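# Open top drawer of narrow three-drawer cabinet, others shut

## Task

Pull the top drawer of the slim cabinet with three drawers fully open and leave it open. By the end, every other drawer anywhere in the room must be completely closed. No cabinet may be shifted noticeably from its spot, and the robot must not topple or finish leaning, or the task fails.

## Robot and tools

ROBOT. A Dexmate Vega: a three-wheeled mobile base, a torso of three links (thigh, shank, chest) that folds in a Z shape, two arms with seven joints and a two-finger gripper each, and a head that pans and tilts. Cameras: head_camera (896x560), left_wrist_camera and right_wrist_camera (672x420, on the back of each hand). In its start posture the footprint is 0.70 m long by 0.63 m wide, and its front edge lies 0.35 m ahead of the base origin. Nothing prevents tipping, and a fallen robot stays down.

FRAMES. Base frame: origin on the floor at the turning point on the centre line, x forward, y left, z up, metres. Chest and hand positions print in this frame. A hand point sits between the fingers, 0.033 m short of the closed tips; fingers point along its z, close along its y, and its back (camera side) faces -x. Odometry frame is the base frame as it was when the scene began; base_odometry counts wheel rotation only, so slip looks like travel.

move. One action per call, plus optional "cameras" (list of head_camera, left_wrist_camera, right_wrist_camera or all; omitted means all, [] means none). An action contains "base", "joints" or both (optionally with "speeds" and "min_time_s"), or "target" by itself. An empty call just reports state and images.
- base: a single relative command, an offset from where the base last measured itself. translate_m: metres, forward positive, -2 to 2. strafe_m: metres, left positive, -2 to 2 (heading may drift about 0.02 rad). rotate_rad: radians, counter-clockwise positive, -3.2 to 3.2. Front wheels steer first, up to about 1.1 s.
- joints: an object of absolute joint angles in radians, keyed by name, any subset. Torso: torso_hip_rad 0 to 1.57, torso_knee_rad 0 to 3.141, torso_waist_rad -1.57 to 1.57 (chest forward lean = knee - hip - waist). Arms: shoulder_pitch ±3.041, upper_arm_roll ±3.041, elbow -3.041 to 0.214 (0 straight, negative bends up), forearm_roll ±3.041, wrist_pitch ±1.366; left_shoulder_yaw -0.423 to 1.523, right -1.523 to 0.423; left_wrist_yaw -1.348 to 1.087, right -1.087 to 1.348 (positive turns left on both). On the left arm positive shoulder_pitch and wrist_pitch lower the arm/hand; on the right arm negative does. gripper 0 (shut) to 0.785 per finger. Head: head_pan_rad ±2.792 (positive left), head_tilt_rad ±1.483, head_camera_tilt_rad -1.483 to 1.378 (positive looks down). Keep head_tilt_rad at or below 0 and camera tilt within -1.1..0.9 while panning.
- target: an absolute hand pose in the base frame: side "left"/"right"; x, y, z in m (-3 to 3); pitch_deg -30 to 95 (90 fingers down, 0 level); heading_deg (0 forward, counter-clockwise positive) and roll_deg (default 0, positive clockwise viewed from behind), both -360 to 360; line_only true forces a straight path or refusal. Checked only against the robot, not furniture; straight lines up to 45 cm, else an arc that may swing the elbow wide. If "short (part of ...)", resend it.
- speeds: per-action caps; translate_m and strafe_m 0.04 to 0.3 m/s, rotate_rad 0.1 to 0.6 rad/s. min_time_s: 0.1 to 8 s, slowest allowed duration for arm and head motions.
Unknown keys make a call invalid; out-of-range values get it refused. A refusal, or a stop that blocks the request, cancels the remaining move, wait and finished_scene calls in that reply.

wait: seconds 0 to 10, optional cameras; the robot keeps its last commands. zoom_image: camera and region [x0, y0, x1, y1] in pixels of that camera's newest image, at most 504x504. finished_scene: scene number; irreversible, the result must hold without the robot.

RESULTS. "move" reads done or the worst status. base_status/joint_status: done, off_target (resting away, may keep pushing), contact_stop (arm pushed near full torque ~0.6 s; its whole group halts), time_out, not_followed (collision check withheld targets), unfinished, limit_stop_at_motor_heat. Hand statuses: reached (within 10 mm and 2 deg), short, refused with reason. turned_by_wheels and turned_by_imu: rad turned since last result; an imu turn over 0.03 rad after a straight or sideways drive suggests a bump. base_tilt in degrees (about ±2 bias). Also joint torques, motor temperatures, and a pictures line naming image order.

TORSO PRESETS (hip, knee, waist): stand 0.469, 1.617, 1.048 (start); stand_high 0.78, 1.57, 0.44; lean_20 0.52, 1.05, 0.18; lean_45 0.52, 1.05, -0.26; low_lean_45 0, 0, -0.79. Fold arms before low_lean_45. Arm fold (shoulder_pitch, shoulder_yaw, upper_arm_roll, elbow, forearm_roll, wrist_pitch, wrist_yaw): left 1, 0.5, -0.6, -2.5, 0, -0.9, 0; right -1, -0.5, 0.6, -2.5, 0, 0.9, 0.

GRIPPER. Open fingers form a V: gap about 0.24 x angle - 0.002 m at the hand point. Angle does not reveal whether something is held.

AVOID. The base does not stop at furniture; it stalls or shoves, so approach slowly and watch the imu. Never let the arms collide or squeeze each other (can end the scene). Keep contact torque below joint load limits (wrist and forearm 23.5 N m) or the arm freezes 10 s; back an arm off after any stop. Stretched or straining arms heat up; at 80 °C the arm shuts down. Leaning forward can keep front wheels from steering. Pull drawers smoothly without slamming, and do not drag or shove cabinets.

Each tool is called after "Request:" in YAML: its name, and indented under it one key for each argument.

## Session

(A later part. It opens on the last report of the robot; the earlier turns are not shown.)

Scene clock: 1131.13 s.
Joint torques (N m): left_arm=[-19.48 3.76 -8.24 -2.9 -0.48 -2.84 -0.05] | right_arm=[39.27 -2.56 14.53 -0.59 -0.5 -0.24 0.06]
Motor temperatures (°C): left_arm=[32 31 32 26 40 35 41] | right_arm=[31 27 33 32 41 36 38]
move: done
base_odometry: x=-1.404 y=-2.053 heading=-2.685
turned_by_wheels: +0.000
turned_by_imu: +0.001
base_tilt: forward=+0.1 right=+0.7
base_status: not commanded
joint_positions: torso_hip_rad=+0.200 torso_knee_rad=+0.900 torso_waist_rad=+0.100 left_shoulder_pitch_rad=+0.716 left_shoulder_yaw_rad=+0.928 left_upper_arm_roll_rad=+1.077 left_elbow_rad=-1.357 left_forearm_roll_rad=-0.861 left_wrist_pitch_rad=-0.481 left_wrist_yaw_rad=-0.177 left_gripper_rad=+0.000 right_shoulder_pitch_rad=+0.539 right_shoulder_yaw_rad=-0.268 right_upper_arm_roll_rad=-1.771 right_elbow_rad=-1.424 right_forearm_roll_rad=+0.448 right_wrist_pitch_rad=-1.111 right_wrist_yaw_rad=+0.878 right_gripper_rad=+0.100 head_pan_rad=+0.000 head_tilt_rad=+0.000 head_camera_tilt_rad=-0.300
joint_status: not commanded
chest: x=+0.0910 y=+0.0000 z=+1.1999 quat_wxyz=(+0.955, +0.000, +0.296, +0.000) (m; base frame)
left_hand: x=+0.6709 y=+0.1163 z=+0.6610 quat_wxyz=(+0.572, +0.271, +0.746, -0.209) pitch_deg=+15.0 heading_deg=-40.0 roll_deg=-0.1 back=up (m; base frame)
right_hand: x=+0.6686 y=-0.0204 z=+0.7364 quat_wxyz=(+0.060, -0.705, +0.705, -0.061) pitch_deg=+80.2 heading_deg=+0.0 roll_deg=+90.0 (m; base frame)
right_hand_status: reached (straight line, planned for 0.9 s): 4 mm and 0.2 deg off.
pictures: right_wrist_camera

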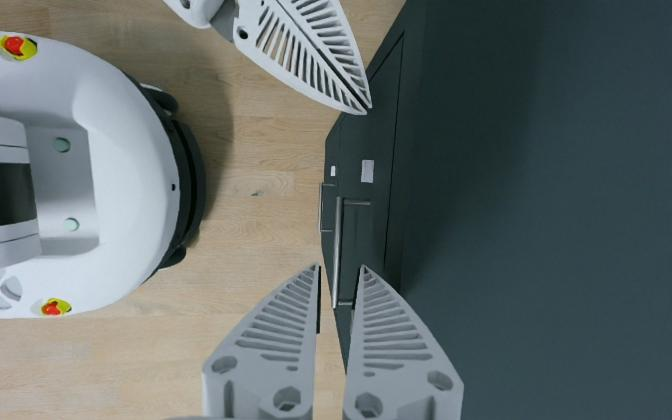

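Request:
move:
  base: {"translate_m":-0.12}
  cameras: []

Request:
move:
  target: {"side":"right","x":0.62,"y":-0.06,"z":0.72,"pitch_deg":45,"heading_deg":0,"roll_deg":90}
  cameras: ["head_camera","right_wrist_camera"]

Scene clock: 1134.23 s.
Joint torques (N m): left_arm=[-18.58 3.86 -7.08 -2.71 -0.14 -2.76 -0.35] | right_arm=[39.34 -3.03 14.77 -0.36 -0.67 -0.38 0]
Motor temperatures (°C): left_arm=[32 31 32 26 40 35 41] | right_arm=[31 27 33 32 40 36 37]
move: done
base_odometry: x=-1.296 y=-2.000 heading=-2.685
turned_by_wheels: +0.000
turned_by_imu: +0.001
base_tilt: forward=+0.1 right=+0.8
base_status: done
joint_positions: torso_hip_rad=+0.200 torso_knee_rad=+0.900 torso_waist_rad=+0.100 left_shoulder_pitch_rad=+0.716 left_shoulder_yaw_rad=+0.928 left_upper_arm_roll_rad=+1.077 left_elbow_rad=-1.357 left_forearm_roll_rad=-0.861 left_wrist_pitch_rad=-0.481 left_wrist_yaw_rad=-0.177 left_gripper_rad=+0.000 right_shoulder_pitch_rad=+0.541 right_shoulder_yaw_rad=-0.269 right_upper_arm_roll_rad=-1.771 right_elbow_rad=-1.428 right_forearm_roll_rad=+0.449 right_wrist_pitch_rad=-1.114 right_wrist_yaw_rad=+0.879 right_gripper_rad=+0.100 head_pan_rad=+0.000 head_tilt_rad=+0.000 head_camera_tilt_rad=-0.300
joint_status: not commanded
chest: x=+0.0910 y=+0.0000 z=+1.1999 quat_wxyz=(+0.955, +0.000, +0.296, +0.000) (m; base frame)
left_hand: x=+0.6709 y=+0.1163 z=+0.6610 quat_wxyz=(+0.572, +0.271, +0.746, -0.209) pitch_deg=+15.0 heading_deg=-40.0 roll_deg=-0.1 back=up (m; base frame)
right_hand: x=+0.6683 y=-0.0201 z=+0.7379 quat_wxyz=(+0.060, -0.705, +0.704, -0.061) pitch_deg=+80.2 heading_deg=-0.1 roll_deg=+89.9 (m; base frame)
pictures: none
No camera images: "cameras" was empty.

Scene clock: 1134.53 s.
Joint torques (N m): left_arm=[-18.45 4.37 -8.54 -3.41 -0.42 -2.21 -0.26] | right_arm=[38.29 -2.31 14.3 0.62 -0.67 -0.32 -0.16]
Motor temperatures (°C): left_arm=[32 31 32 26 40 35 41] | right_arm=[31 27 33 32 40 36 37]
move: refused
base_odometry: x=-1.296 y=-2.000 heading=-2.685
turned_by_wheels: +0.000
turned_by_imu: +0.000
base_tilt: forward=+0.1 right=+0.7
base_status: not commanded
joint_positions: torso_hip_rad=+0.200 torso_knee_rad=+0.900 torso_waist_rad=+0.100 left_shoulder_pitch_rad=+0.716 left_shoulder_yaw_rad=+0.928 left_upper_arm_roll_rad=+1.077 left_elbow_rad=-1.357 left_forearm_roll_rad=-0.861 left_wrist_pitch_rad=-0.481 left_wrist_yaw_rad=-0.177 left_gripper_rad=+0.000 right_shoulder_pitch_rad=+0.541 right_shoulder_yaw_rad=-0.269 right_upper_arm_roll_rad=-1.771 right_elbow_rad=-1.428 right_forearm_roll_rad=+0.449 right_wrist_pitch_rad=-1.114 right_wrist_yaw_rad=+0.879 right_gripper_rad=+0.100 head_pan_rad=+0.000 head_tilt_rad=+0.000 head_camera_tilt_rad=-0.300
joint_status: not commanded
chest: x=+0.0910 y=+0.0000 z=+1.1999 quat_wxyz=(+0.955, +0.000, +0.296, +0.000) (m; base frame)
left_hand: x=+0.6709 y=+0.1163 z=+0.6610 quat_wxyz=(+0.572, +0.271, +0.746, -0.209) pitch_deg=+15.0 heading_deg=-40.0 roll_deg=-0.1 back=up (m; base frame)
right_hand: x=+0.6683 y=-0.0201 z=+0.7379 quat_wxyz=(+0.060, -0.705, +0.704, -0.061) pitch_deg=+80.2 heading_deg=-0.1 roll_deg=+89.9 (m; base frame)
right_hand_status: refused: neither the straight line nor an arc passes: along the straight line the arm gets 75% of the way (right_wrist_pitch_rad and right_wrist_yaw_rad at their limits); the best arc brings the right finger within 1.9 cm of the left finger (limit 2.0). Nothing moved.
pictures: head_camera, right_wrist_camera

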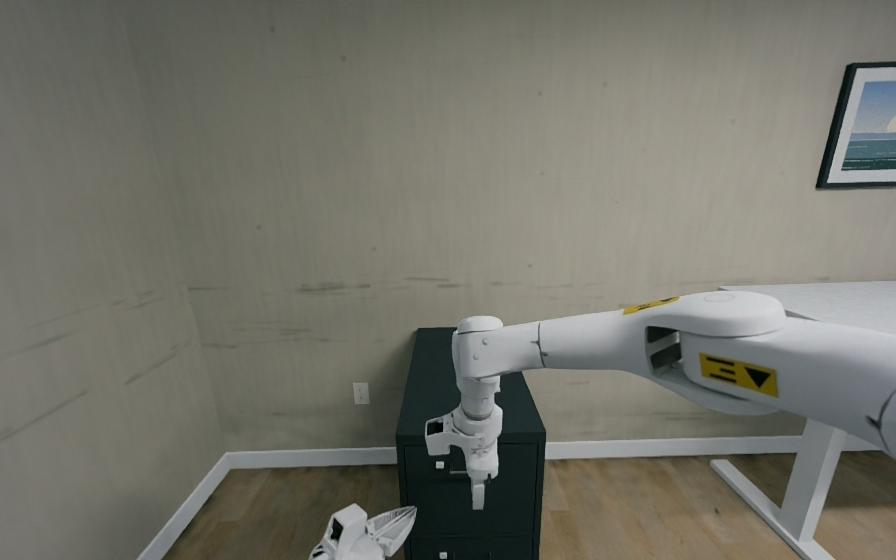

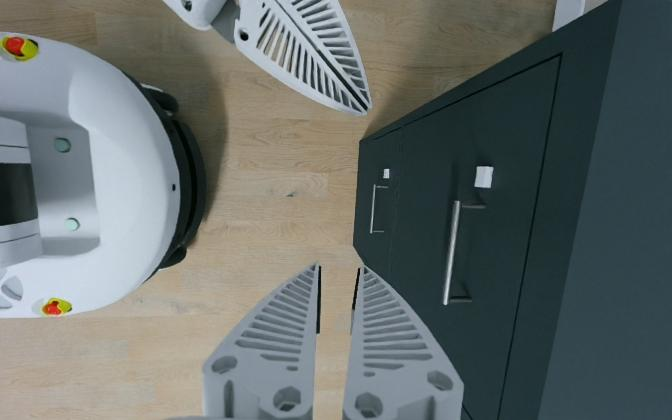

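Request:
move:
  joints: {"right_shoulder_yaw_rad":-1.3,"left_shoulder_yaw_rad":1.2}
  cameras: ["head_camera"]

Request:
move:
  joints: {"right_shoulder_pitch_rad":-0.711,"right_shoulder_yaw_rad":-1.2,"right_upper_arm_roll_rad":-0.857,"right_elbow_rad":-1.974,"right_forearm_roll_rad":-0.701,"right_wrist_pitch_rad":-0.849,"right_wrist_yaw_rad":0.621,"right_gripper_rad":0.2}
  cameras: ["head_camera"]

Request:
move:
  target: {"side":"right","x":0.62,"y":-0.06,"z":0.72,"pitch_deg":45,"heading_deg":0,"roll_deg":90}
  cameras: ["head_camera","right_wrist_camera"]

Scene clock: 1139.97 s.
Joint torques (N m): left_arm=[-18.33 13.73 -9.26 -2.29 -0.43 -2.26 0.07] | right_arm=[31.4 -3.63 14.59 -0.27 -0.8 -0.5 -0.23]
Motor temperatures (°C): left_arm=[32 31 32 26 40 35 41] | right_arm=[31 26 33 32 39 36 36]
move: done
base_odometry: x=-1.296 y=-2.000 heading=-2.685
turned_by_wheels: +0.000
turned_by_imu: +0.000
base_tilt: forward=+0.1 right=+0.7
base_status: not commanded
joint_positions: torso_hip_rad=+0.200 torso_knee_rad=+0.900 torso_waist_rad=+0.100 left_shoulder_pitch_rad=+0.716 left_shoulder_yaw_rad=+1.200 left_upper_arm_roll_rad=+1.077 left_elbow_rad=-1.357 left_forearm_roll_rad=-0.861 left_wrist_pitch_rad=-0.481 left_wrist_yaw_rad=-0.177 left_gripper_rad=+0.000 right_shoulder_pitch_rad=+0.541 right_shoulder_yaw_rad=-1.296 right_upper_arm_roll_rad=-1.771 right_elbow_rad=-1.428 right_forearm_roll_rad=+0.449 right_wrist_pitch_rad=-1.114 right_wrist_yaw_rad=+0.879 right_gripper_rad=+0.100 head_pan_rad=+0.000 head_tilt_rad=+0.000 head_camera_tilt_rad=-0.300
joint_status: all done
chest: x=+0.0910 y=+0.0000 z=+1.1999 quat_wxyz=(+0.955, +0.000, +0.296, +0.000) (m; base frame)
left_hand: x=+0.6727 y=+0.2889 z=+0.6539 quat_wxyz=(+0.538, +0.318, +0.775, -0.089) pitch_deg=+23.9 heading_deg=-31.7 roll_deg=+12.9 back=up (m; base frame)
right_hand: x=+0.5755 y=-0.6035 z=+0.7433 quat_wxyz=(+0.003, -0.270, +0.957, -0.103) pitch_deg=+78.2 heading_deg=-72.9 roll_deg=+75.7 (m; base frame)
pictures: head_camera

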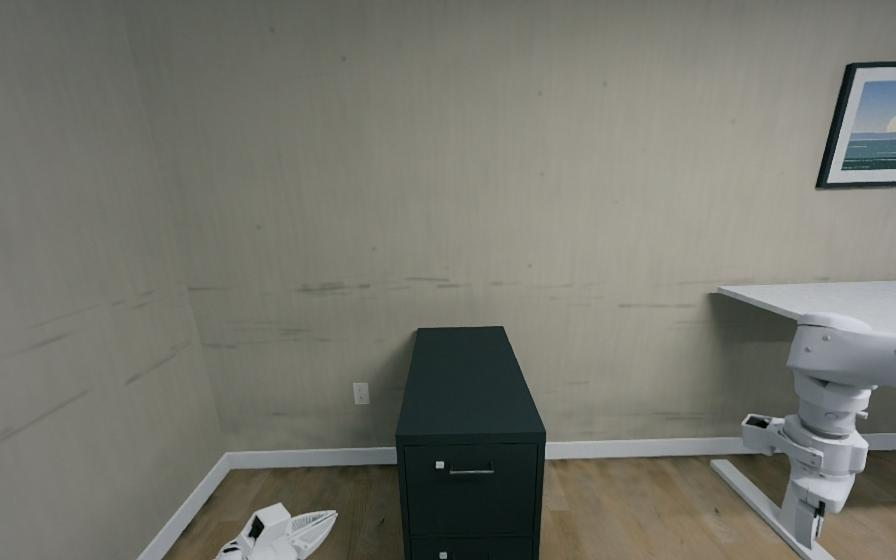

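Scene clock: 1145.47 s.
Joint torques (N m): left_arm=[-17.22 13.48 -9.12 -2.6 -0.55 -1.86 0.09] | right_arm=[4.22 -7.72 14.6 -3.03 -1.77 -1.49 -1.88]
Motor temperatures (°C): left_arm=[32 31 32 26 40 35 41] | right_arm=[31 26 33 32 39 36 36]
move: done
base_odometry: x=-1.296 y=-2.000 heading=-2.685
turned_by_wheels: +0.000
turned_by_imu: +0.000
base_tilt: forward=+0.1 right=+0.7
base_status: not commanded
joint_positions: torso_hip_rad=+0.200 torso_knee_rad=+0.900 torso_waist_rad=+0.100 left_shoulder_pitch_rad=+0.716 left_shoulder_yaw_rad=+1.200 left_upper_arm_roll_rad=+1.077 left_elbow_rad=-1.357 left_forearm_roll_rad=-0.861 left_wrist_pitch_rad=-0.481 left_wrist_yaw_rad=-0.177 left_gripper_rad=+0.000 right_shoulder_pitch_rad=-0.707 right_shoulder_yaw_rad=-1.200 right_upper_arm_roll_rad=-0.860 right_elbow_rad=-1.972 right_forearm_roll_rad=-0.697 right_wrist_pitch_rad=-0.850 right_wrist_yaw_rad=+0.622 right_gripper_rad=+0.200 head_pan_rad=+0.000 head_tilt_rad=+0.000 head_camera_tilt_rad=-0.300
joint_status: all done
chest: x=+0.0910 y=+0.0000 z=+1.1999 quat_wxyz=(+0.955, +0.000, +0.296, +0.000) (m; base frame)
left_hand: x=+0.6727 y=+0.2889 z=+0.6539 quat_wxyz=(+0.538, +0.318, +0.775, -0.089) pitch_deg=+23.9 heading_deg=-31.7 roll_deg=+12.9 back=up (m; base frame)
right_hand: x=+0.6902 y=-0.4444 z=+0.6845 quat_wxyz=(+0.147, -0.659, +0.630, -0.384) pitch_deg=+41.5 heading_deg=-22.7 roll_deg=+64.7 back=down (m; base frame)
pictures: head_camera

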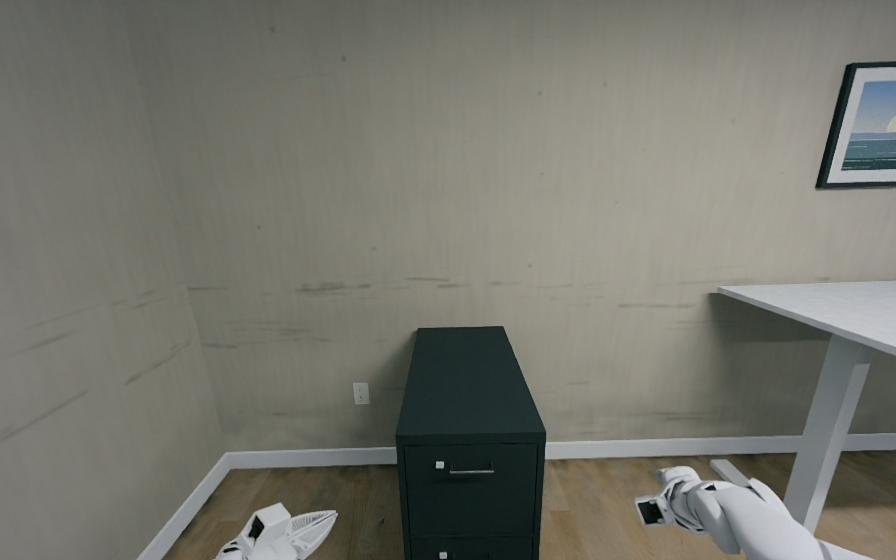

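Scene clock: 1149.70 s.
Joint torques (N m): left_arm=[-19.85 13.56 -9.62 -2.06 -0.76 -2.7 -0.06] | right_arm=[26.53 1.95 3.98 -3.8 -1.86 -0.31 -1.18]
Motor temperatures (°C): left_arm=[32 31 32 26 40 35 41] | right_arm=[31 26 33 32 38 36 35]
move: done
base_odometry: x=-1.296 y=-2.000 heading=-2.685
turned_by_wheels: +0.000
turned_by_imu: +0.000
base_tilt: forward=+0.1 right=+0.8
base_status: not commanded
joint_positions: torso_hip_rad=+0.200 torso_knee_rad=+0.900 torso_waist_rad=+0.100 left_shoulder_pitch_rad=+0.716 left_shoulder_yaw_rad=+1.200 left_upper_arm_roll_rad=+1.077 left_elbow_rad=-1.357 left_forearm_roll_rad=-0.861 left_wrist_pitch_rad=-0.481 left_wrist_yaw_rad=-0.177 left_gripper_rad=+0.000 right_shoulder_pitch_rad=-0.484 right_shoulder_yaw_rad=-0.550 right_upper_arm_roll_rad=-1.331 right_elbow_rad=-2.116 right_forearm_roll_rad=-1.494 right_wrist_pitch_rad=-1.365 right_wrist_yaw_rad=+1.321 right_gripper_rad=+0.200 head_pan_rad=+0.000 head_tilt_rad=+0.000 head_camera_tilt_rad=-0.300
joint_status: not commanded
chest: x=+0.0910 y=+0.0000 z=+1.1999 quat_wxyz=(+0.955, +0.000, +0.296, +0.000) (m; base frame)
left_hand: x=+0.6727 y=+0.2889 z=+0.6539 quat_wxyz=(+0.538, +0.318, +0.775, -0.089) pitch_deg=+23.9 heading_deg=-31.7 roll_deg=+12.9 back=up (m; base frame)
right_hand: x=+0.6202 y=-0.0616 z=+0.7194 quat_wxyz=(+0.270, -0.654, +0.653, -0.271) pitch_deg=+45.0 heading_deg=-0.1 roll_deg=+89.9 (m; base frame)
right_hand_status: reached (straight line, planned for 3.0 s): 2 mm and 0.1 deg off.
pictures: head_camera, right_wrist_camera

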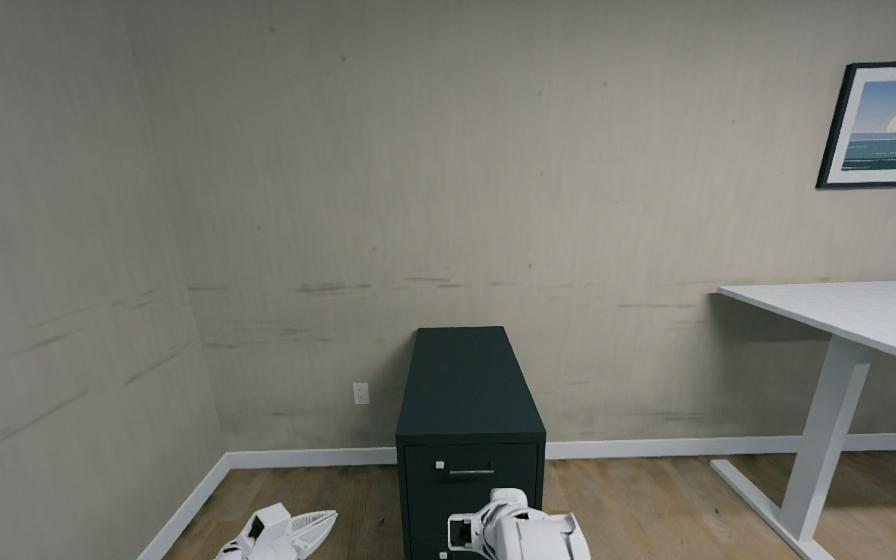

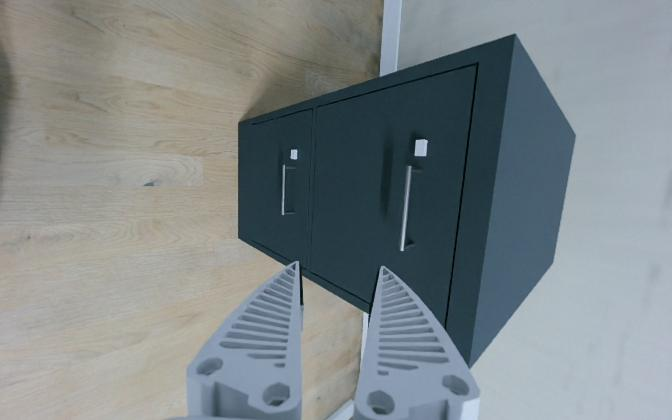

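Request:
move:
  base: {"strafe_m":0.055}
  cameras: []

Request:
move:
  target: {"side":"right","x":0.62,"y":-0.09,"z":0.72,"pitch_deg":45,"heading_deg":0,"roll_deg":90}
  cameras: []

Request:
move:
  base: {"translate_m":0.09}
  cameras: ["head_camera","right_wrist_camera","left_wrist_camera"]

Request:
zoom_image:
  camera: "right_wrist_camera"
  region: [250, 120, 450, 320]

Scene clock: 1152.27 s.
Joint torques (N m): left_arm=[-18.5 12.27 -9.53 -2.56 -0.3 -2.88 0.09] | right_arm=[27.34 2.35 3.69 -4 -1.91 -0.75 -1.41]
Motor temperatures (°C): left_arm=[32 31 32 26 40 35 41] | right_arm=[31 26 33 32 38 36 35]
move: done
base_odometry: x=-1.272 y=-2.049 heading=-2.684
turned_by_wheels: +0.000
turned_by_imu: +0.002
base_tilt: forward=+0.1 right=+0.7
base_status: done
joint_positions: torso_hip_rad=+0.200 torso_knee_rad=+0.900 torso_waist_rad=+0.100 left_shoulder_pitch_rad=+0.716 left_shoulder_yaw_rad=+1.200 left_upper_arm_roll_rad=+1.077 left_elbow_rad=-1.357 left_forearm_roll_rad=-0.861 left_wrist_pitch_rad=-0.481 left_wrist_yaw_rad=-0.177 left_gripper_rad=+0.000 right_shoulder_pitch_rad=-0.484 right_shoulder_yaw_rad=-0.546 right_upper_arm_roll_rad=-1.332 right_elbow_rad=-2.115 right_forearm_roll_rad=-1.498 right_wrist_pitch_rad=-1.366 right_wrist_yaw_rad=+1.324 right_gripper_rad=+0.200 head_pan_rad=+0.000 head_tilt_rad=+0.000 head_camera_tilt_rad=-0.300
joint_status: not commanded
chest: x=+0.0910 y=+0.0000 z=+1.1999 quat_wxyz=(+0.955, +0.000, +0.296, +0.000) (m; base frame)
left_hand: x=+0.6727 y=+0.2889 z=+0.6539 quat_wxyz=(+0.538, +0.318, +0.775, -0.089) pitch_deg=+23.9 heading_deg=-31.7 roll_deg=+12.9 back=up (m; base frame)
right_hand: x=+0.6198 y=-0.0600 z=+0.7197 quat_wxyz=(+0.270, -0.654, +0.653, -0.270) pitch_deg=+45.0 heading_deg=+0.0 roll_deg=+90.0 (m; base frame)
pictures: none
No camera images: "cameras" was empty.

Scene clock: 1153.97 s.
Joint torques (N m): left_arm=[-17.65 12.39 -9.14 -1.41 -0.36 -1.91 -0.04] | right_arm=[4.09 -2.79 11.06 -5.91 -1.36 0.36 -1.97]
Motor temperatures (°C): left_arm=[32 31 32 26 40 35 41] | right_arm=[31 26 33 32 38 36 35]
move: done
base_odometry: x=-1.272 y=-2.049 heading=-2.684
turned_by_wheels: +0.000
turned_by_imu: +0.000
base_tilt: forward=+0.1 right=+0.7
base_status: not commanded
joint_positions: torso_hip_rad=+0.200 torso_knee_rad=+0.900 torso_waist_rad=+0.100 left_shoulder_pitch_rad=+0.716 left_shoulder_yaw_rad=+1.200 left_upper_arm_roll_rad=+1.077 left_elbow_rad=-1.357 left_forearm_roll_rad=-0.861 left_wrist_pitch_rad=-0.481 left_wrist_yaw_rad=-0.177 left_gripper_rad=+0.000 right_shoulder_pitch_rad=-0.516 right_shoulder_yaw_rad=-0.645 right_upper_arm_roll_rad=-1.287 right_elbow_rad=-2.195 right_forearm_roll_rad=-1.399 right_wrist_pitch_rad=-1.341 right_wrist_yaw_rad=+1.237 right_gripper_rad=+0.200 head_pan_rad=+0.000 head_tilt_rad=+0.000 head_camera_tilt_rad=-0.300
joint_status: not commanded
chest: x=+0.0910 y=+0.0000 z=+1.1999 quat_wxyz=(+0.955, +0.000, +0.296, +0.000) (m; base frame)
left_hand: x=+0.6727 y=+0.2889 z=+0.6539 quat_wxyz=(+0.538, +0.318, +0.775, -0.089) pitch_deg=+23.9 heading_deg=-31.7 roll_deg=+12.9 back=up (m; base frame)
right_hand: x=+0.6199 y=-0.0889 z=+0.7198 quat_wxyz=(+0.270, -0.653, +0.653, -0.271) pitch_deg=+45.0 heading_deg=+0.0 roll_deg=+90.0 (m; base frame)
right_hand_status: reached (straight line, planned for 0.7 s): 1 mm and 0.0 deg off.
pictures: none
No camera images: "cameras" was empty.

Scene clock: 1156.20 s.
Joint torques (N m): left_arm=[-17.47 12.12 -9.12 -1.74 -0.43 -2.25 0.01] | right_arm=[4.32 -3.12 11.01 -6.38 -1.52 0.1 -2.04]
Motor temperatures (°C): left_arm=[32 31 32 26 40 35 41] | right_arm=[31 26 33 32 38 36 35]
move: done
base_odometry: x=-1.353 y=-2.089 heading=-2.685
turned_by_wheels: -0.001
turned_by_imu: +0.000
base_tilt: forward=+0.1 right=+0.7
base_status: done
joint_positions: torso_hip_rad=+0.200 torso_knee_rad=+0.900 torso_waist_rad=+0.100 left_shoulder_pitch_rad=+0.716 left_shoulder_yaw_rad=+1.200 left_upper_arm_roll_rad=+1.077 left_elbow_rad=-1.357 left_forearm_roll_rad=-0.861 left_wrist_pitch_rad=-0.481 left_wrist_yaw_rad=-0.177 left_gripper_rad=+0.000 right_shoulder_pitch_rad=-0.517 right_shoulder_yaw_rad=-0.648 right_upper_arm_roll_rad=-1.285 right_elbow_rad=-2.198 right_forearm_roll_rad=-1.395 right_wrist_pitch_rad=-1.341 right_wrist_yaw_rad=+1.234 right_gripper_rad=+0.200 head_pan_rad=+0.000 head_tilt_rad=+0.000 head_camera_tilt_rad=-0.300
joint_status: not commanded
chest: x=+0.0911 y=+0.0000 z=+1.1999 quat_wxyz=(+0.955, +0.000, +0.296, +0.000) (m; base frame)
left_hand: x=+0.6728 y=+0.2889 z=+0.6539 quat_wxyz=(+0.538, +0.318, +0.775, -0.089) pitch_deg=+23.9 heading_deg=-31.7 roll_deg=+12.9 back=up (m; base frame)
right_hand: x=+0.6199 y=-0.0899 z=+0.7198 quat_wxyz=(+0.270, -0.653, +0.653, -0.270) pitch_deg=+45.0 heading_deg=+0.0 roll_deg=+90.0 (m; base frame)
pictures: head_camera, left_wrist_camera, right_wrist_camera

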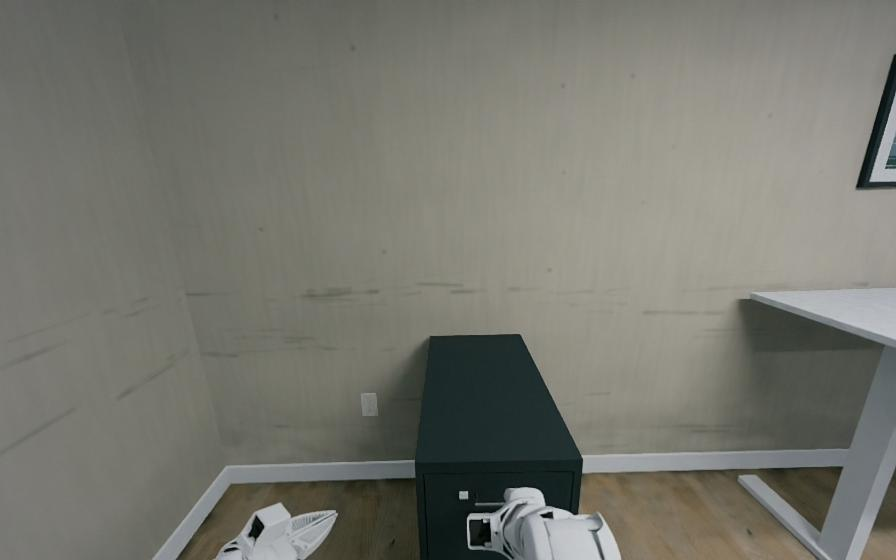

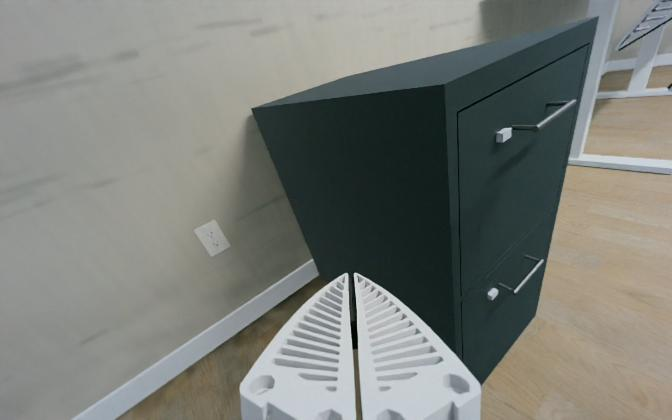

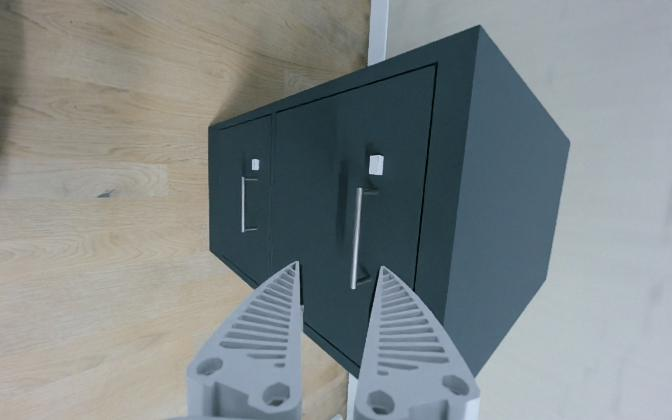

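Scaled by 2.520 from the camera's 672x420 image, which has a finer 960x600 frame.

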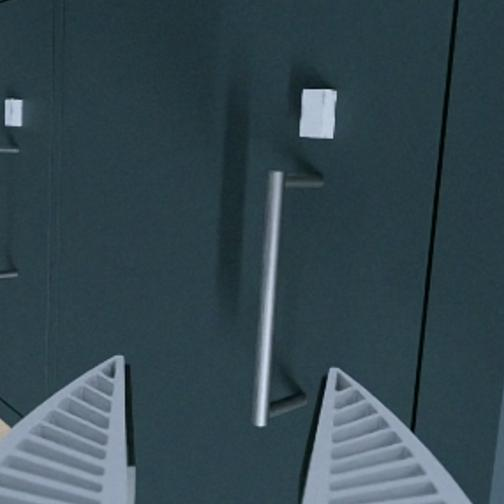

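Request:
move:
  target: {"side":"right","x":0.704,"y":-0.088,"z":0.667,"pitch_deg":45,"heading_deg":0,"roll_deg":90}
  cameras: ["head_camera","right_wrist_camera"]

Request:
zoom_image:
  camera: "right_wrist_camera"
  region: [250, 170, 450, 370]

Scene clock: 1159.77 s.
Joint torques (N m): left_arm=[-18.47 10.69 -9.03 -1.82 -0.59 -3 0] | right_arm=[28.27 1.32 15.41 2.19 -1.77 0.54 -4.52]
Motor temperatures (°C): left_arm=[32 31 32 26 40 35 41] | right_arm=[31 26 33 32 38 36 35]
move: done
base_odometry: x=-1.353 y=-2.089 heading=-2.685
turned_by_wheels: +0.000
turned_by_imu: +0.000
base_tilt: forward=+0.1 right=+0.8
base_status: not commanded
joint_positions: torso_hip_rad=+0.200 torso_knee_rad=+0.900 torso_waist_rad=+0.100 left_shoulder_pitch_rad=+0.716 left_shoulder_yaw_rad=+1.200 left_upper_arm_roll_rad=+1.077 left_elbow_rad=-1.357 left_forearm_roll_rad=-0.861 left_wrist_pitch_rad=-0.481 left_wrist_yaw_rad=-0.177 left_gripper_rad=+0.000 right_shoulder_pitch_rad=-0.531 right_shoulder_yaw_rad=-0.509 right_upper_arm_roll_rad=-1.110 right_elbow_rad=-1.860 right_forearm_roll_rad=-1.010 right_wrist_pitch_rad=-1.093 right_wrist_yaw_rad=+0.848 right_gripper_rad=+0.200 head_pan_rad=+0.000 head_tilt_rad=+0.000 head_camera_tilt_rad=-0.300
joint_status: not commanded
chest: x=+0.0907 y=+0.0000 z=+1.2000 quat_wxyz=(+0.955, +0.000, +0.295, +0.000) (m; base frame)
left_hand: x=+0.6726 y=+0.2889 z=+0.6543 quat_wxyz=(+0.538, +0.318, +0.775, -0.089) pitch_deg=+23.9 heading_deg=-31.7 roll_deg=+12.9 back=up (m; base frame)
right_hand: x=+0.7024 y=-0.0876 z=+0.6675 quat_wxyz=(+0.270, -0.654, +0.653, -0.270) pitch_deg=+45.0 heading_deg=+0.0 roll_deg=+90.0 (m; base frame)
right_hand_status: reached (straight line, planned for 1.7 s): 2 mm and 0.1 deg off.
pictures: head_camera, right_wrist_camera

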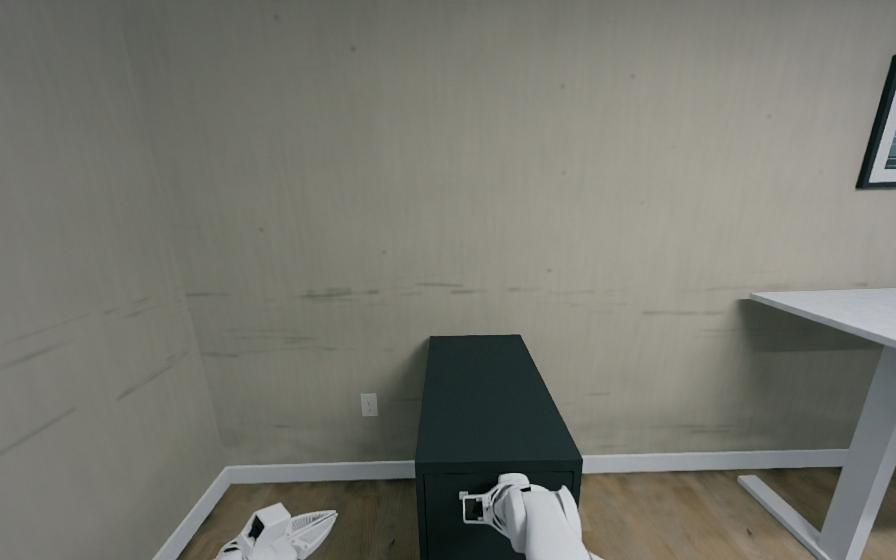

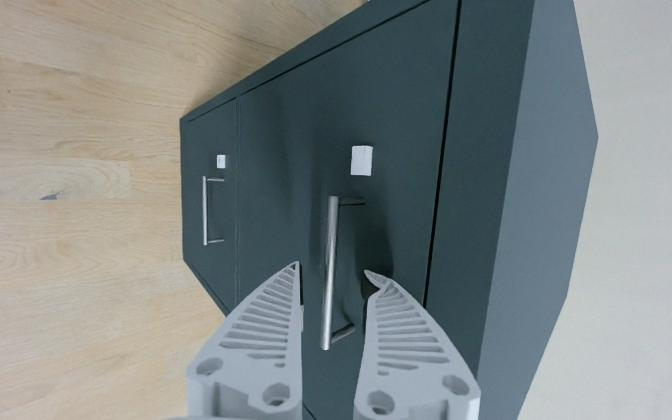

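Scaled by 2.520 from the camera's 672x420 image, which has a finer 960x600 frame.

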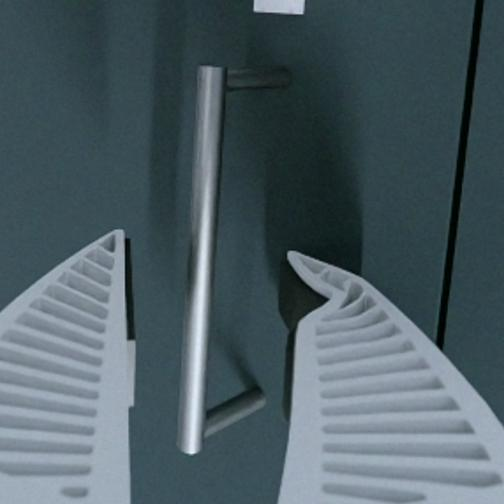

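Request:
move:
  cameras: ["head_camera", "right_wrist_camera"]

Scene clock: 1163.47 s.
Joint torques (N m): left_arm=[-18.4 12.41 -9.6 -0.87 -0.35 -2.54 0.27] | right_arm=[28.63 -1.84 15.72 2.22 -1.87 0.25 -4.57]
Motor temperatures (°C): left_arm=[32 31 32 26 40 35 41] | right_arm=[31 26 33 32 38 36 34]
base_odometry: x=-1.353 y=-2.089 heading=-2.685
turned_by_wheels: +0.000
turned_by_imu: +0.000
base_tilt: forward=+0.1 right=+0.8
base_status: not commanded
joint_positions: torso_hip_rad=+0.200 torso_knee_rad=+0.900 torso_waist_rad=+0.100 left_shoulder_pitch_rad=+0.716 left_shoulder_yaw_rad=+1.200 left_upper_arm_roll_rad=+1.077 left_elbow_rad=-1.357 left_forearm_roll_rad=-0.861 left_wrist_pitch_rad=-0.481 left_wrist_yaw_rad=-0.177 left_gripper_rad=+0.000 right_shoulder_pitch_rad=-0.531 right_shoulder_yaw_rad=-0.508 right_upper_arm_roll_rad=-1.108 right_elbow_rad=-1.856 right_forearm_roll_rad=-1.007 right_wrist_pitch_rad=-1.090 right_wrist_yaw_rad=+0.845 right_gripper_rad=+0.200 head_pan_rad=+0.000 head_tilt_rad=+0.000 head_camera_tilt_rad=-0.300
joint_status: not commanded
chest: x=+0.0906 y=+0.0000 z=+1.2000 quat_wxyz=(+0.955, +0.000, +0.295, +0.000) (m; base frame)
left_hand: x=+0.6726 y=+0.2889 z=+0.6543 quat_wxyz=(+0.538, +0.318, +0.775, -0.089) pitch_deg=+23.9 heading_deg=-31.7 roll_deg=+12.9 back=up (m; base frame)
right_hand: x=+0.7031 y=-0.0875 z=+0.6670 quat_wxyz=(+0.271, -0.654, +0.653, -0.270) pitch_deg=+45.0 heading_deg=+0.1 roll_deg=-90.0 (m; base frame)
right_hand_status: reached (straight line, planned for 1.7 s): 1 mm and 0.1 deg off.
pictures: head_camera, right_wrist_camera

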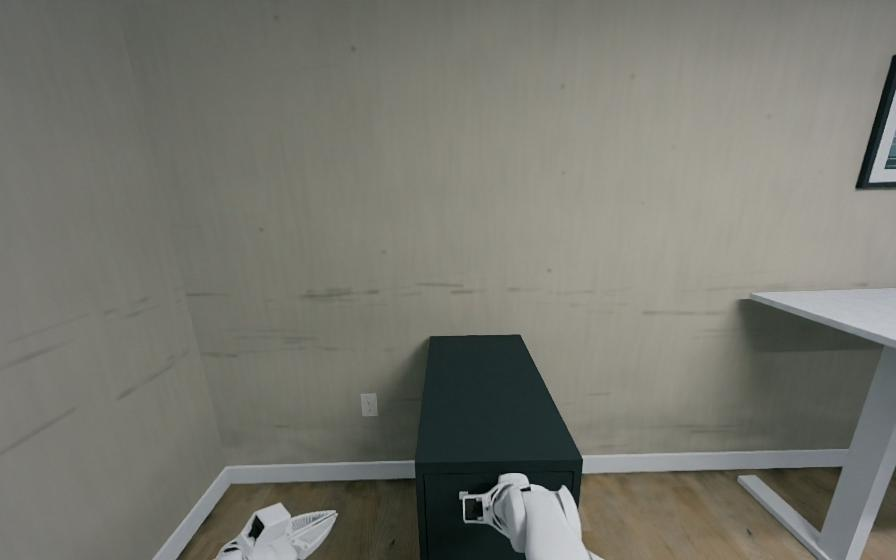

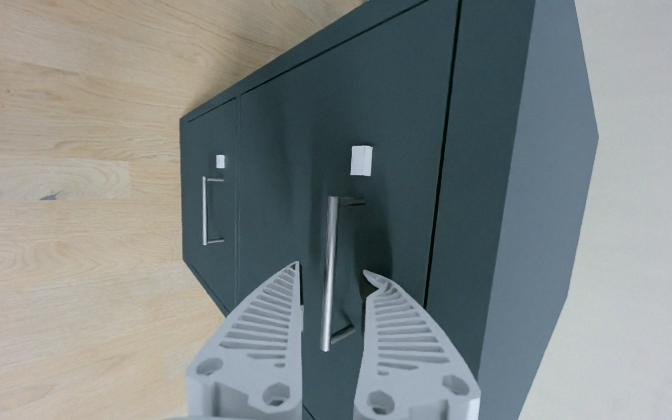

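Request:
move:
  base: {"translate_m": -0.3}
  joints: {"right_gripper_rad": 0.25}
  cameras: []

Request:
move:
  joints: {"right_shoulder_pitch_rad": -0.531, "right_shoulder_yaw_rad": -0.509, "right_upper_arm_roll_rad": -1.11, "right_elbow_rad": -1.86, "right_forearm_roll_rad": 2.131, "right_wrist_pitch_rad": 1.093, "right_wrist_yaw_rad": -0.848}
  cameras: ["head_camera", "right_wrist_camera"]

Scene clock: 1167.20 s.
Joint torques (N m): left_arm=[-18.74 12.82 -8.92 -1.46 -0.69 -2.08 -0.15] | right_arm=[28.03 -2.35 11.31 -4.66 -1.83 0.65 -1.96]
Motor temperatures (°C): left_arm=[32 31 32 26 40 35 41] | right_arm=[31 26 33 31 38 36 34]
move: done
base_odometry: x=-1.083 y=-1.957 heading=-2.686
turned_by_wheels: -0.001
turned_by_imu: -0.001
base_tilt: forward=+0.0 right=+0.8
base_status: done
joint_positions: torso_hip_rad=+0.200 torso_knee_rad=+0.900 torso_waist_rad=+0.100 left_shoulder_pitch_rad=+0.716 left_shoulder_yaw_rad=+1.200 left_upper_arm_roll_rad=+1.077 left_elbow_rad=-1.357 left_forearm_roll_rad=-0.861 left_wrist_pitch_rad=-0.481 left_wrist_yaw_rad=-0.177 left_gripper_rad=+0.000 right_shoulder_pitch_rad=-0.531 right_shoulder_yaw_rad=-0.508 right_upper_arm_roll_rad=-1.108 right_elbow_rad=-1.856 right_forearm_roll_rad=-1.007 right_wrist_pitch_rad=-1.090 right_wrist_yaw_rad=+0.845 right_gripper_rad=+0.250 head_pan_rad=+0.000 head_tilt_rad=+0.000 head_camera_tilt_rad=-0.300
joint_status: all done
chest: x=+0.0910 y=+0.0000 z=+1.1999 quat_wxyz=(+0.955, +0.000, +0.296, +0.000) (m; base frame)
left_hand: x=+0.6727 y=+0.2889 z=+0.6539 quat_wxyz=(+0.538, +0.318, +0.775, -0.089) pitch_deg=+23.9 heading_deg=-31.7 roll_deg=+12.9 back=up (m; base frame)
right_hand: x=+0.7035 y=-0.0879 z=+0.6666 quat_wxyz=(+0.270, -0.653, +0.653, -0.270) pitch_deg=+45.0 heading_deg=+0.0 roll_deg=+90.0 (m; base frame)
pictures: none
No camera images: "cameras" was empty.

Scene clock: 1178.60 s.
Joint torques (N m): left_arm=[-19.26 12.66 -8.81 -1.52 -0.34 -2.92 0.08] | right_arm=[24.14 -0.15 4.14 -7 -1.63 -0.27 1.23]
Motor temperatures (°C): left_arm=[32 31 32 26 40 35 41] | right_arm=[31 26 33 32 37 36 34]
move: done
base_odometry: x=-1.083 y=-1.957 heading=-2.686
turned_by_wheels: +0.000
turned_by_imu: +0.000
base_tilt: forward=+0.1 right=+0.8
base_status: not commanded
joint_positions: torso_hip_rad=+0.200 torso_knee_rad=+0.900 torso_waist_rad=+0.100 left_shoulder_pitch_rad=+0.716 left_shoulder_yaw_rad=+1.200 left_upper_arm_roll_rad=+1.077 left_elbow_rad=-1.357 left_forearm_roll_rad=-0.861 left_wrist_pitch_rad=-0.481 left_wrist_yaw_rad=-0.177 left_gripper_rad=+0.000 right_shoulder_pitch_rad=-0.531 right_shoulder_yaw_rad=-0.509 right_upper_arm_roll_rad=-1.110 right_elbow_rad=-1.860 right_forearm_roll_rad=+2.127 right_wrist_pitch_rad=+1.090 right_wrist_yaw_rad=-0.846 right_gripper_rad=+0.250 head_pan_rad=+0.000 head_tilt_rad=+0.000 head_camera_tilt_rad=-0.300
joint_status: all done
chest: x=+0.0910 y=+0.0000 z=+1.1999 quat_wxyz=(+0.955, +0.000, +0.296, +0.000) (m; base frame)
left_hand: x=+0.6727 y=+0.2889 z=+0.6539 quat_wxyz=(+0.538, +0.318, +0.775, -0.089) pitch_deg=+23.9 heading_deg=-31.7 roll_deg=+12.9 back=up (m; base frame)
right_hand: x=+0.7039 y=-0.0869 z=+0.6690 quat_wxyz=(+0.272, +0.651, +0.654, +0.272) pitch_deg=+44.7 heading_deg=+0.1 roll_deg=+89.8 (m; base frame)
pictures: head_camera, right_wrist_camera

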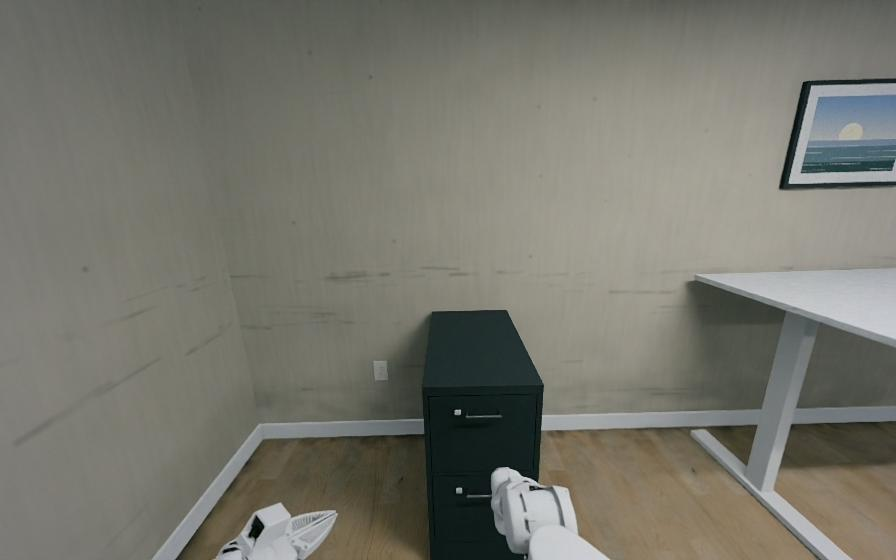

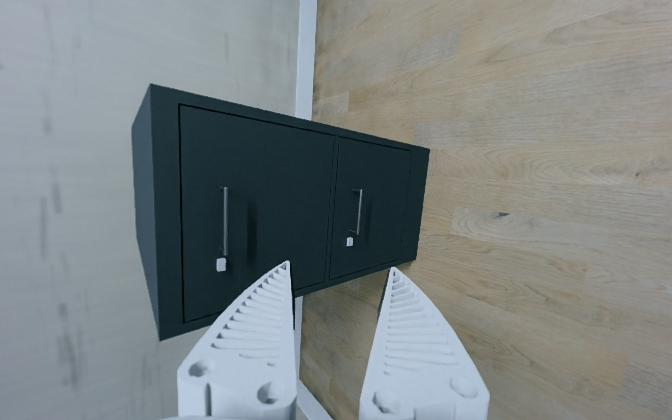

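Request:
move:
  base: {"translate_m": 0.17}
  cameras: ["head_camera", "right_wrist_camera"]

Scene clock: 1182.27 s.
Joint torques (N m): left_arm=[-18.42 11.56 -9.18 -0.98 -0.95 -1.94 0.11] | right_arm=[23.7 -0.94 4.32 -5.77 -1.57 0.29 1.4]
Motor temperatures (°C): left_arm=[32 31 32 26 40 35 41] | right_arm=[31 26 33 32 37 36 34]
move: done
base_odometry: x=-1.236 y=-2.031 heading=-2.686
turned_by_wheels: +0.000
turned_by_imu: +0.002
base_tilt: forward=+0.1 right=+0.7
base_status: done
joint_positions: torso_hip_rad=+0.200 torso_knee_rad=+0.900 torso_waist_rad=+0.100 left_shoulder_pitch_rad=+0.716 left_shoulder_yaw_rad=+1.200 left_upper_arm_roll_rad=+1.077 left_elbow_rad=-1.357 left_forearm_roll_rad=-0.861 left_wrist_pitch_rad=-0.481 left_wrist_yaw_rad=-0.177 left_gripper_rad=+0.000 right_shoulder_pitch_rad=-0.531 right_shoulder_yaw_rad=-0.509 right_upper_arm_roll_rad=-1.110 right_elbow_rad=-1.860 right_forearm_roll_rad=+2.131 right_wrist_pitch_rad=+1.093 right_wrist_yaw_rad=-0.848 right_gripper_rad=+0.250 head_pan_rad=+0.000 head_tilt_rad=+0.000 head_camera_tilt_rad=-0.300
joint_status: not commanded
chest: x=+0.0911 y=+0.0000 z=+1.1999 quat_wxyz=(+0.955, +0.000, +0.296, +0.000) (m; base frame)
left_hand: x=+0.6728 y=+0.2889 z=+0.6539 quat_wxyz=(+0.538, +0.318, +0.775, -0.089) pitch_deg=+23.9 heading_deg=-31.7 roll_deg=+12.9 back=up (m; base frame)
right_hand: x=+0.7026 y=-0.0873 z=+0.6673 quat_wxyz=(+0.270, +0.653, +0.654, +0.270) pitch_deg=+45.0 heading_deg=+0.0 roll_deg=+90.0 (m; base frame)
pictures: head_camera, right_wrist_camera

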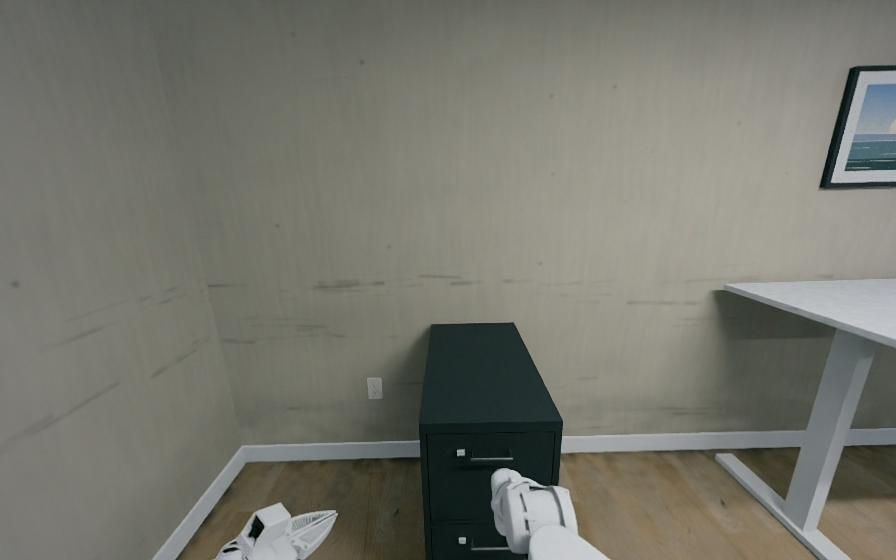

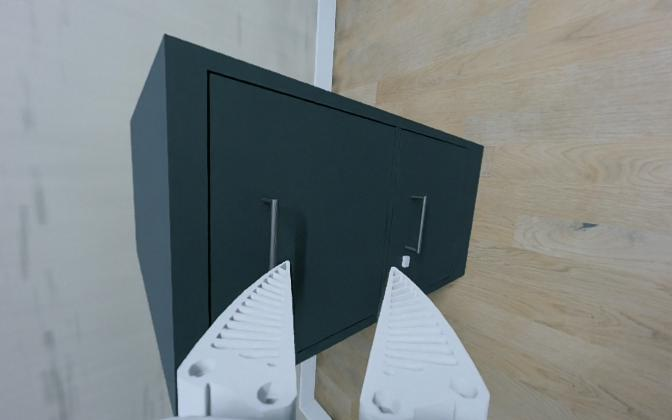

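Request:
move:
  base: {"strafe_m": -0.025}
  joints: {"left_shoulder_pitch_rad": 0.716, "left_shoulder_yaw_rad": 0.928, "left_upper_arm_roll_rad": 1.077, "left_elbow_rad": -1.357, "left_forearm_roll_rad": -0.861, "left_wrist_pitch_rad": -0.481, "left_wrist_yaw_rad": -0.177}
  cameras: ["head_camera", "left_wrist_camera", "right_wrist_camera"]

Scene clock: 1185.03 s.
Joint torques (N m): left_arm=[-19.29 2.03 -8.94 -3.22 -0.18 -3.16 0.18] | right_arm=[23.55 -0.63 4.59 -5.91 -1.68 0.2 1.42]
Motor temperatures (°C): left_arm=[32 31 32 26 40 35 41] | right_arm=[31 26 33 32 37 36 34]
move: done
base_odometry: x=-1.247 y=-2.009 heading=-2.686
turned_by_wheels: +0.000
turned_by_imu: -0.001
base_tilt: forward=+0.1 right=+0.8
base_status: done
joint_positions: torso_hip_rad=+0.200 torso_knee_rad=+0.900 torso_waist_rad=+0.100 left_shoulder_pitch_rad=+0.716 left_shoulder_yaw_rad=+0.932 left_upper_arm_roll_rad=+1.077 left_elbow_rad=-1.357 left_forearm_roll_rad=-0.861 left_wrist_pitch_rad=-0.481 left_wrist_yaw_rad=-0.177 left_gripper_rad=+0.000 right_shoulder_pitch_rad=-0.531 right_shoulder_yaw_rad=-0.509 right_upper_arm_roll_rad=-1.110 right_elbow_rad=-1.860 right_forearm_roll_rad=+2.131 right_wrist_pitch_rad=+1.093 right_wrist_yaw_rad=-0.848 right_gripper_rad=+0.250 head_pan_rad=+0.000 head_tilt_rad=+0.000 head_camera_tilt_rad=-0.300
joint_status: all done
chest: x=+0.0911 y=+0.0000 z=+1.1999 quat_wxyz=(+0.955, +0.000, +0.296, +0.000) (m; base frame)
left_hand: x=+0.6710 y=+0.1188 z=+0.6606 quat_wxyz=(+0.571, +0.272, +0.746, -0.207) pitch_deg=+15.2 heading_deg=-39.9 roll_deg=+0.1 back=up (m; base frame)
right_hand: x=+0.7026 y=-0.0873 z=+0.6674 quat_wxyz=(+0.270, +0.653, +0.654, +0.270) pitch_deg=+45.0 heading_deg=+0.0 roll_deg=+90.0 (m; base frame)
pictures: head_camera, left_wrist_camera, right_wrist_camera

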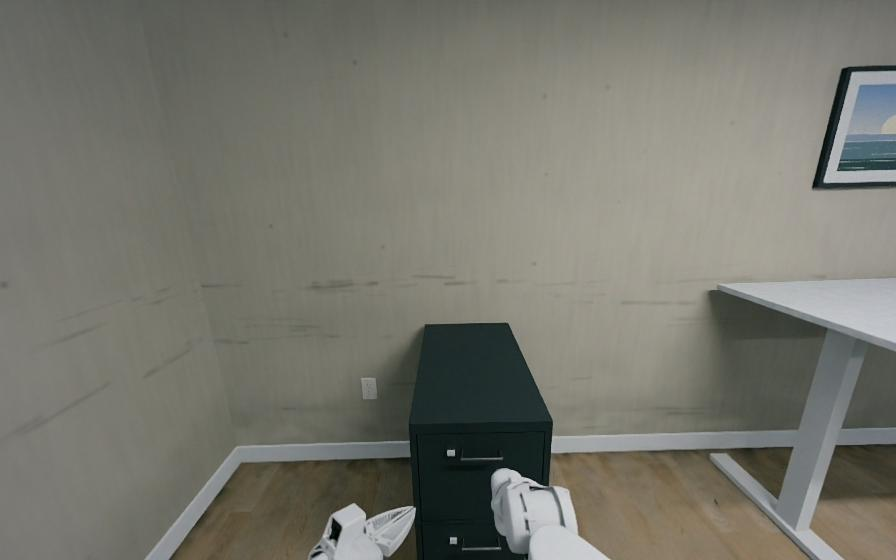

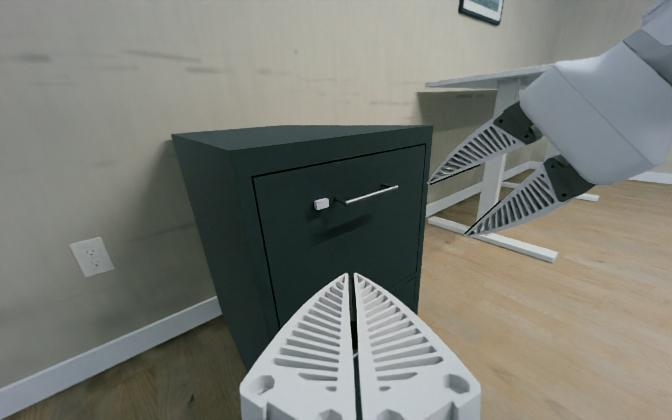

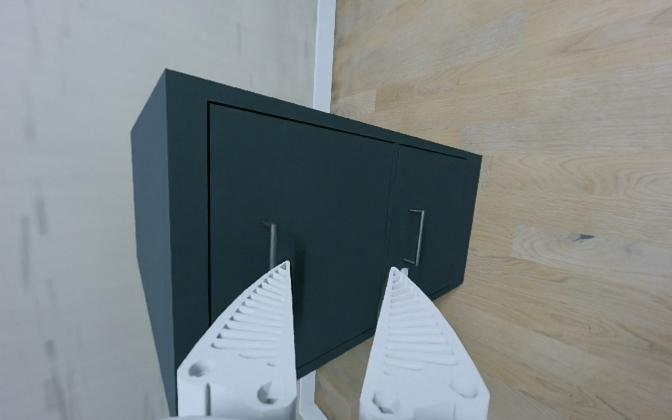

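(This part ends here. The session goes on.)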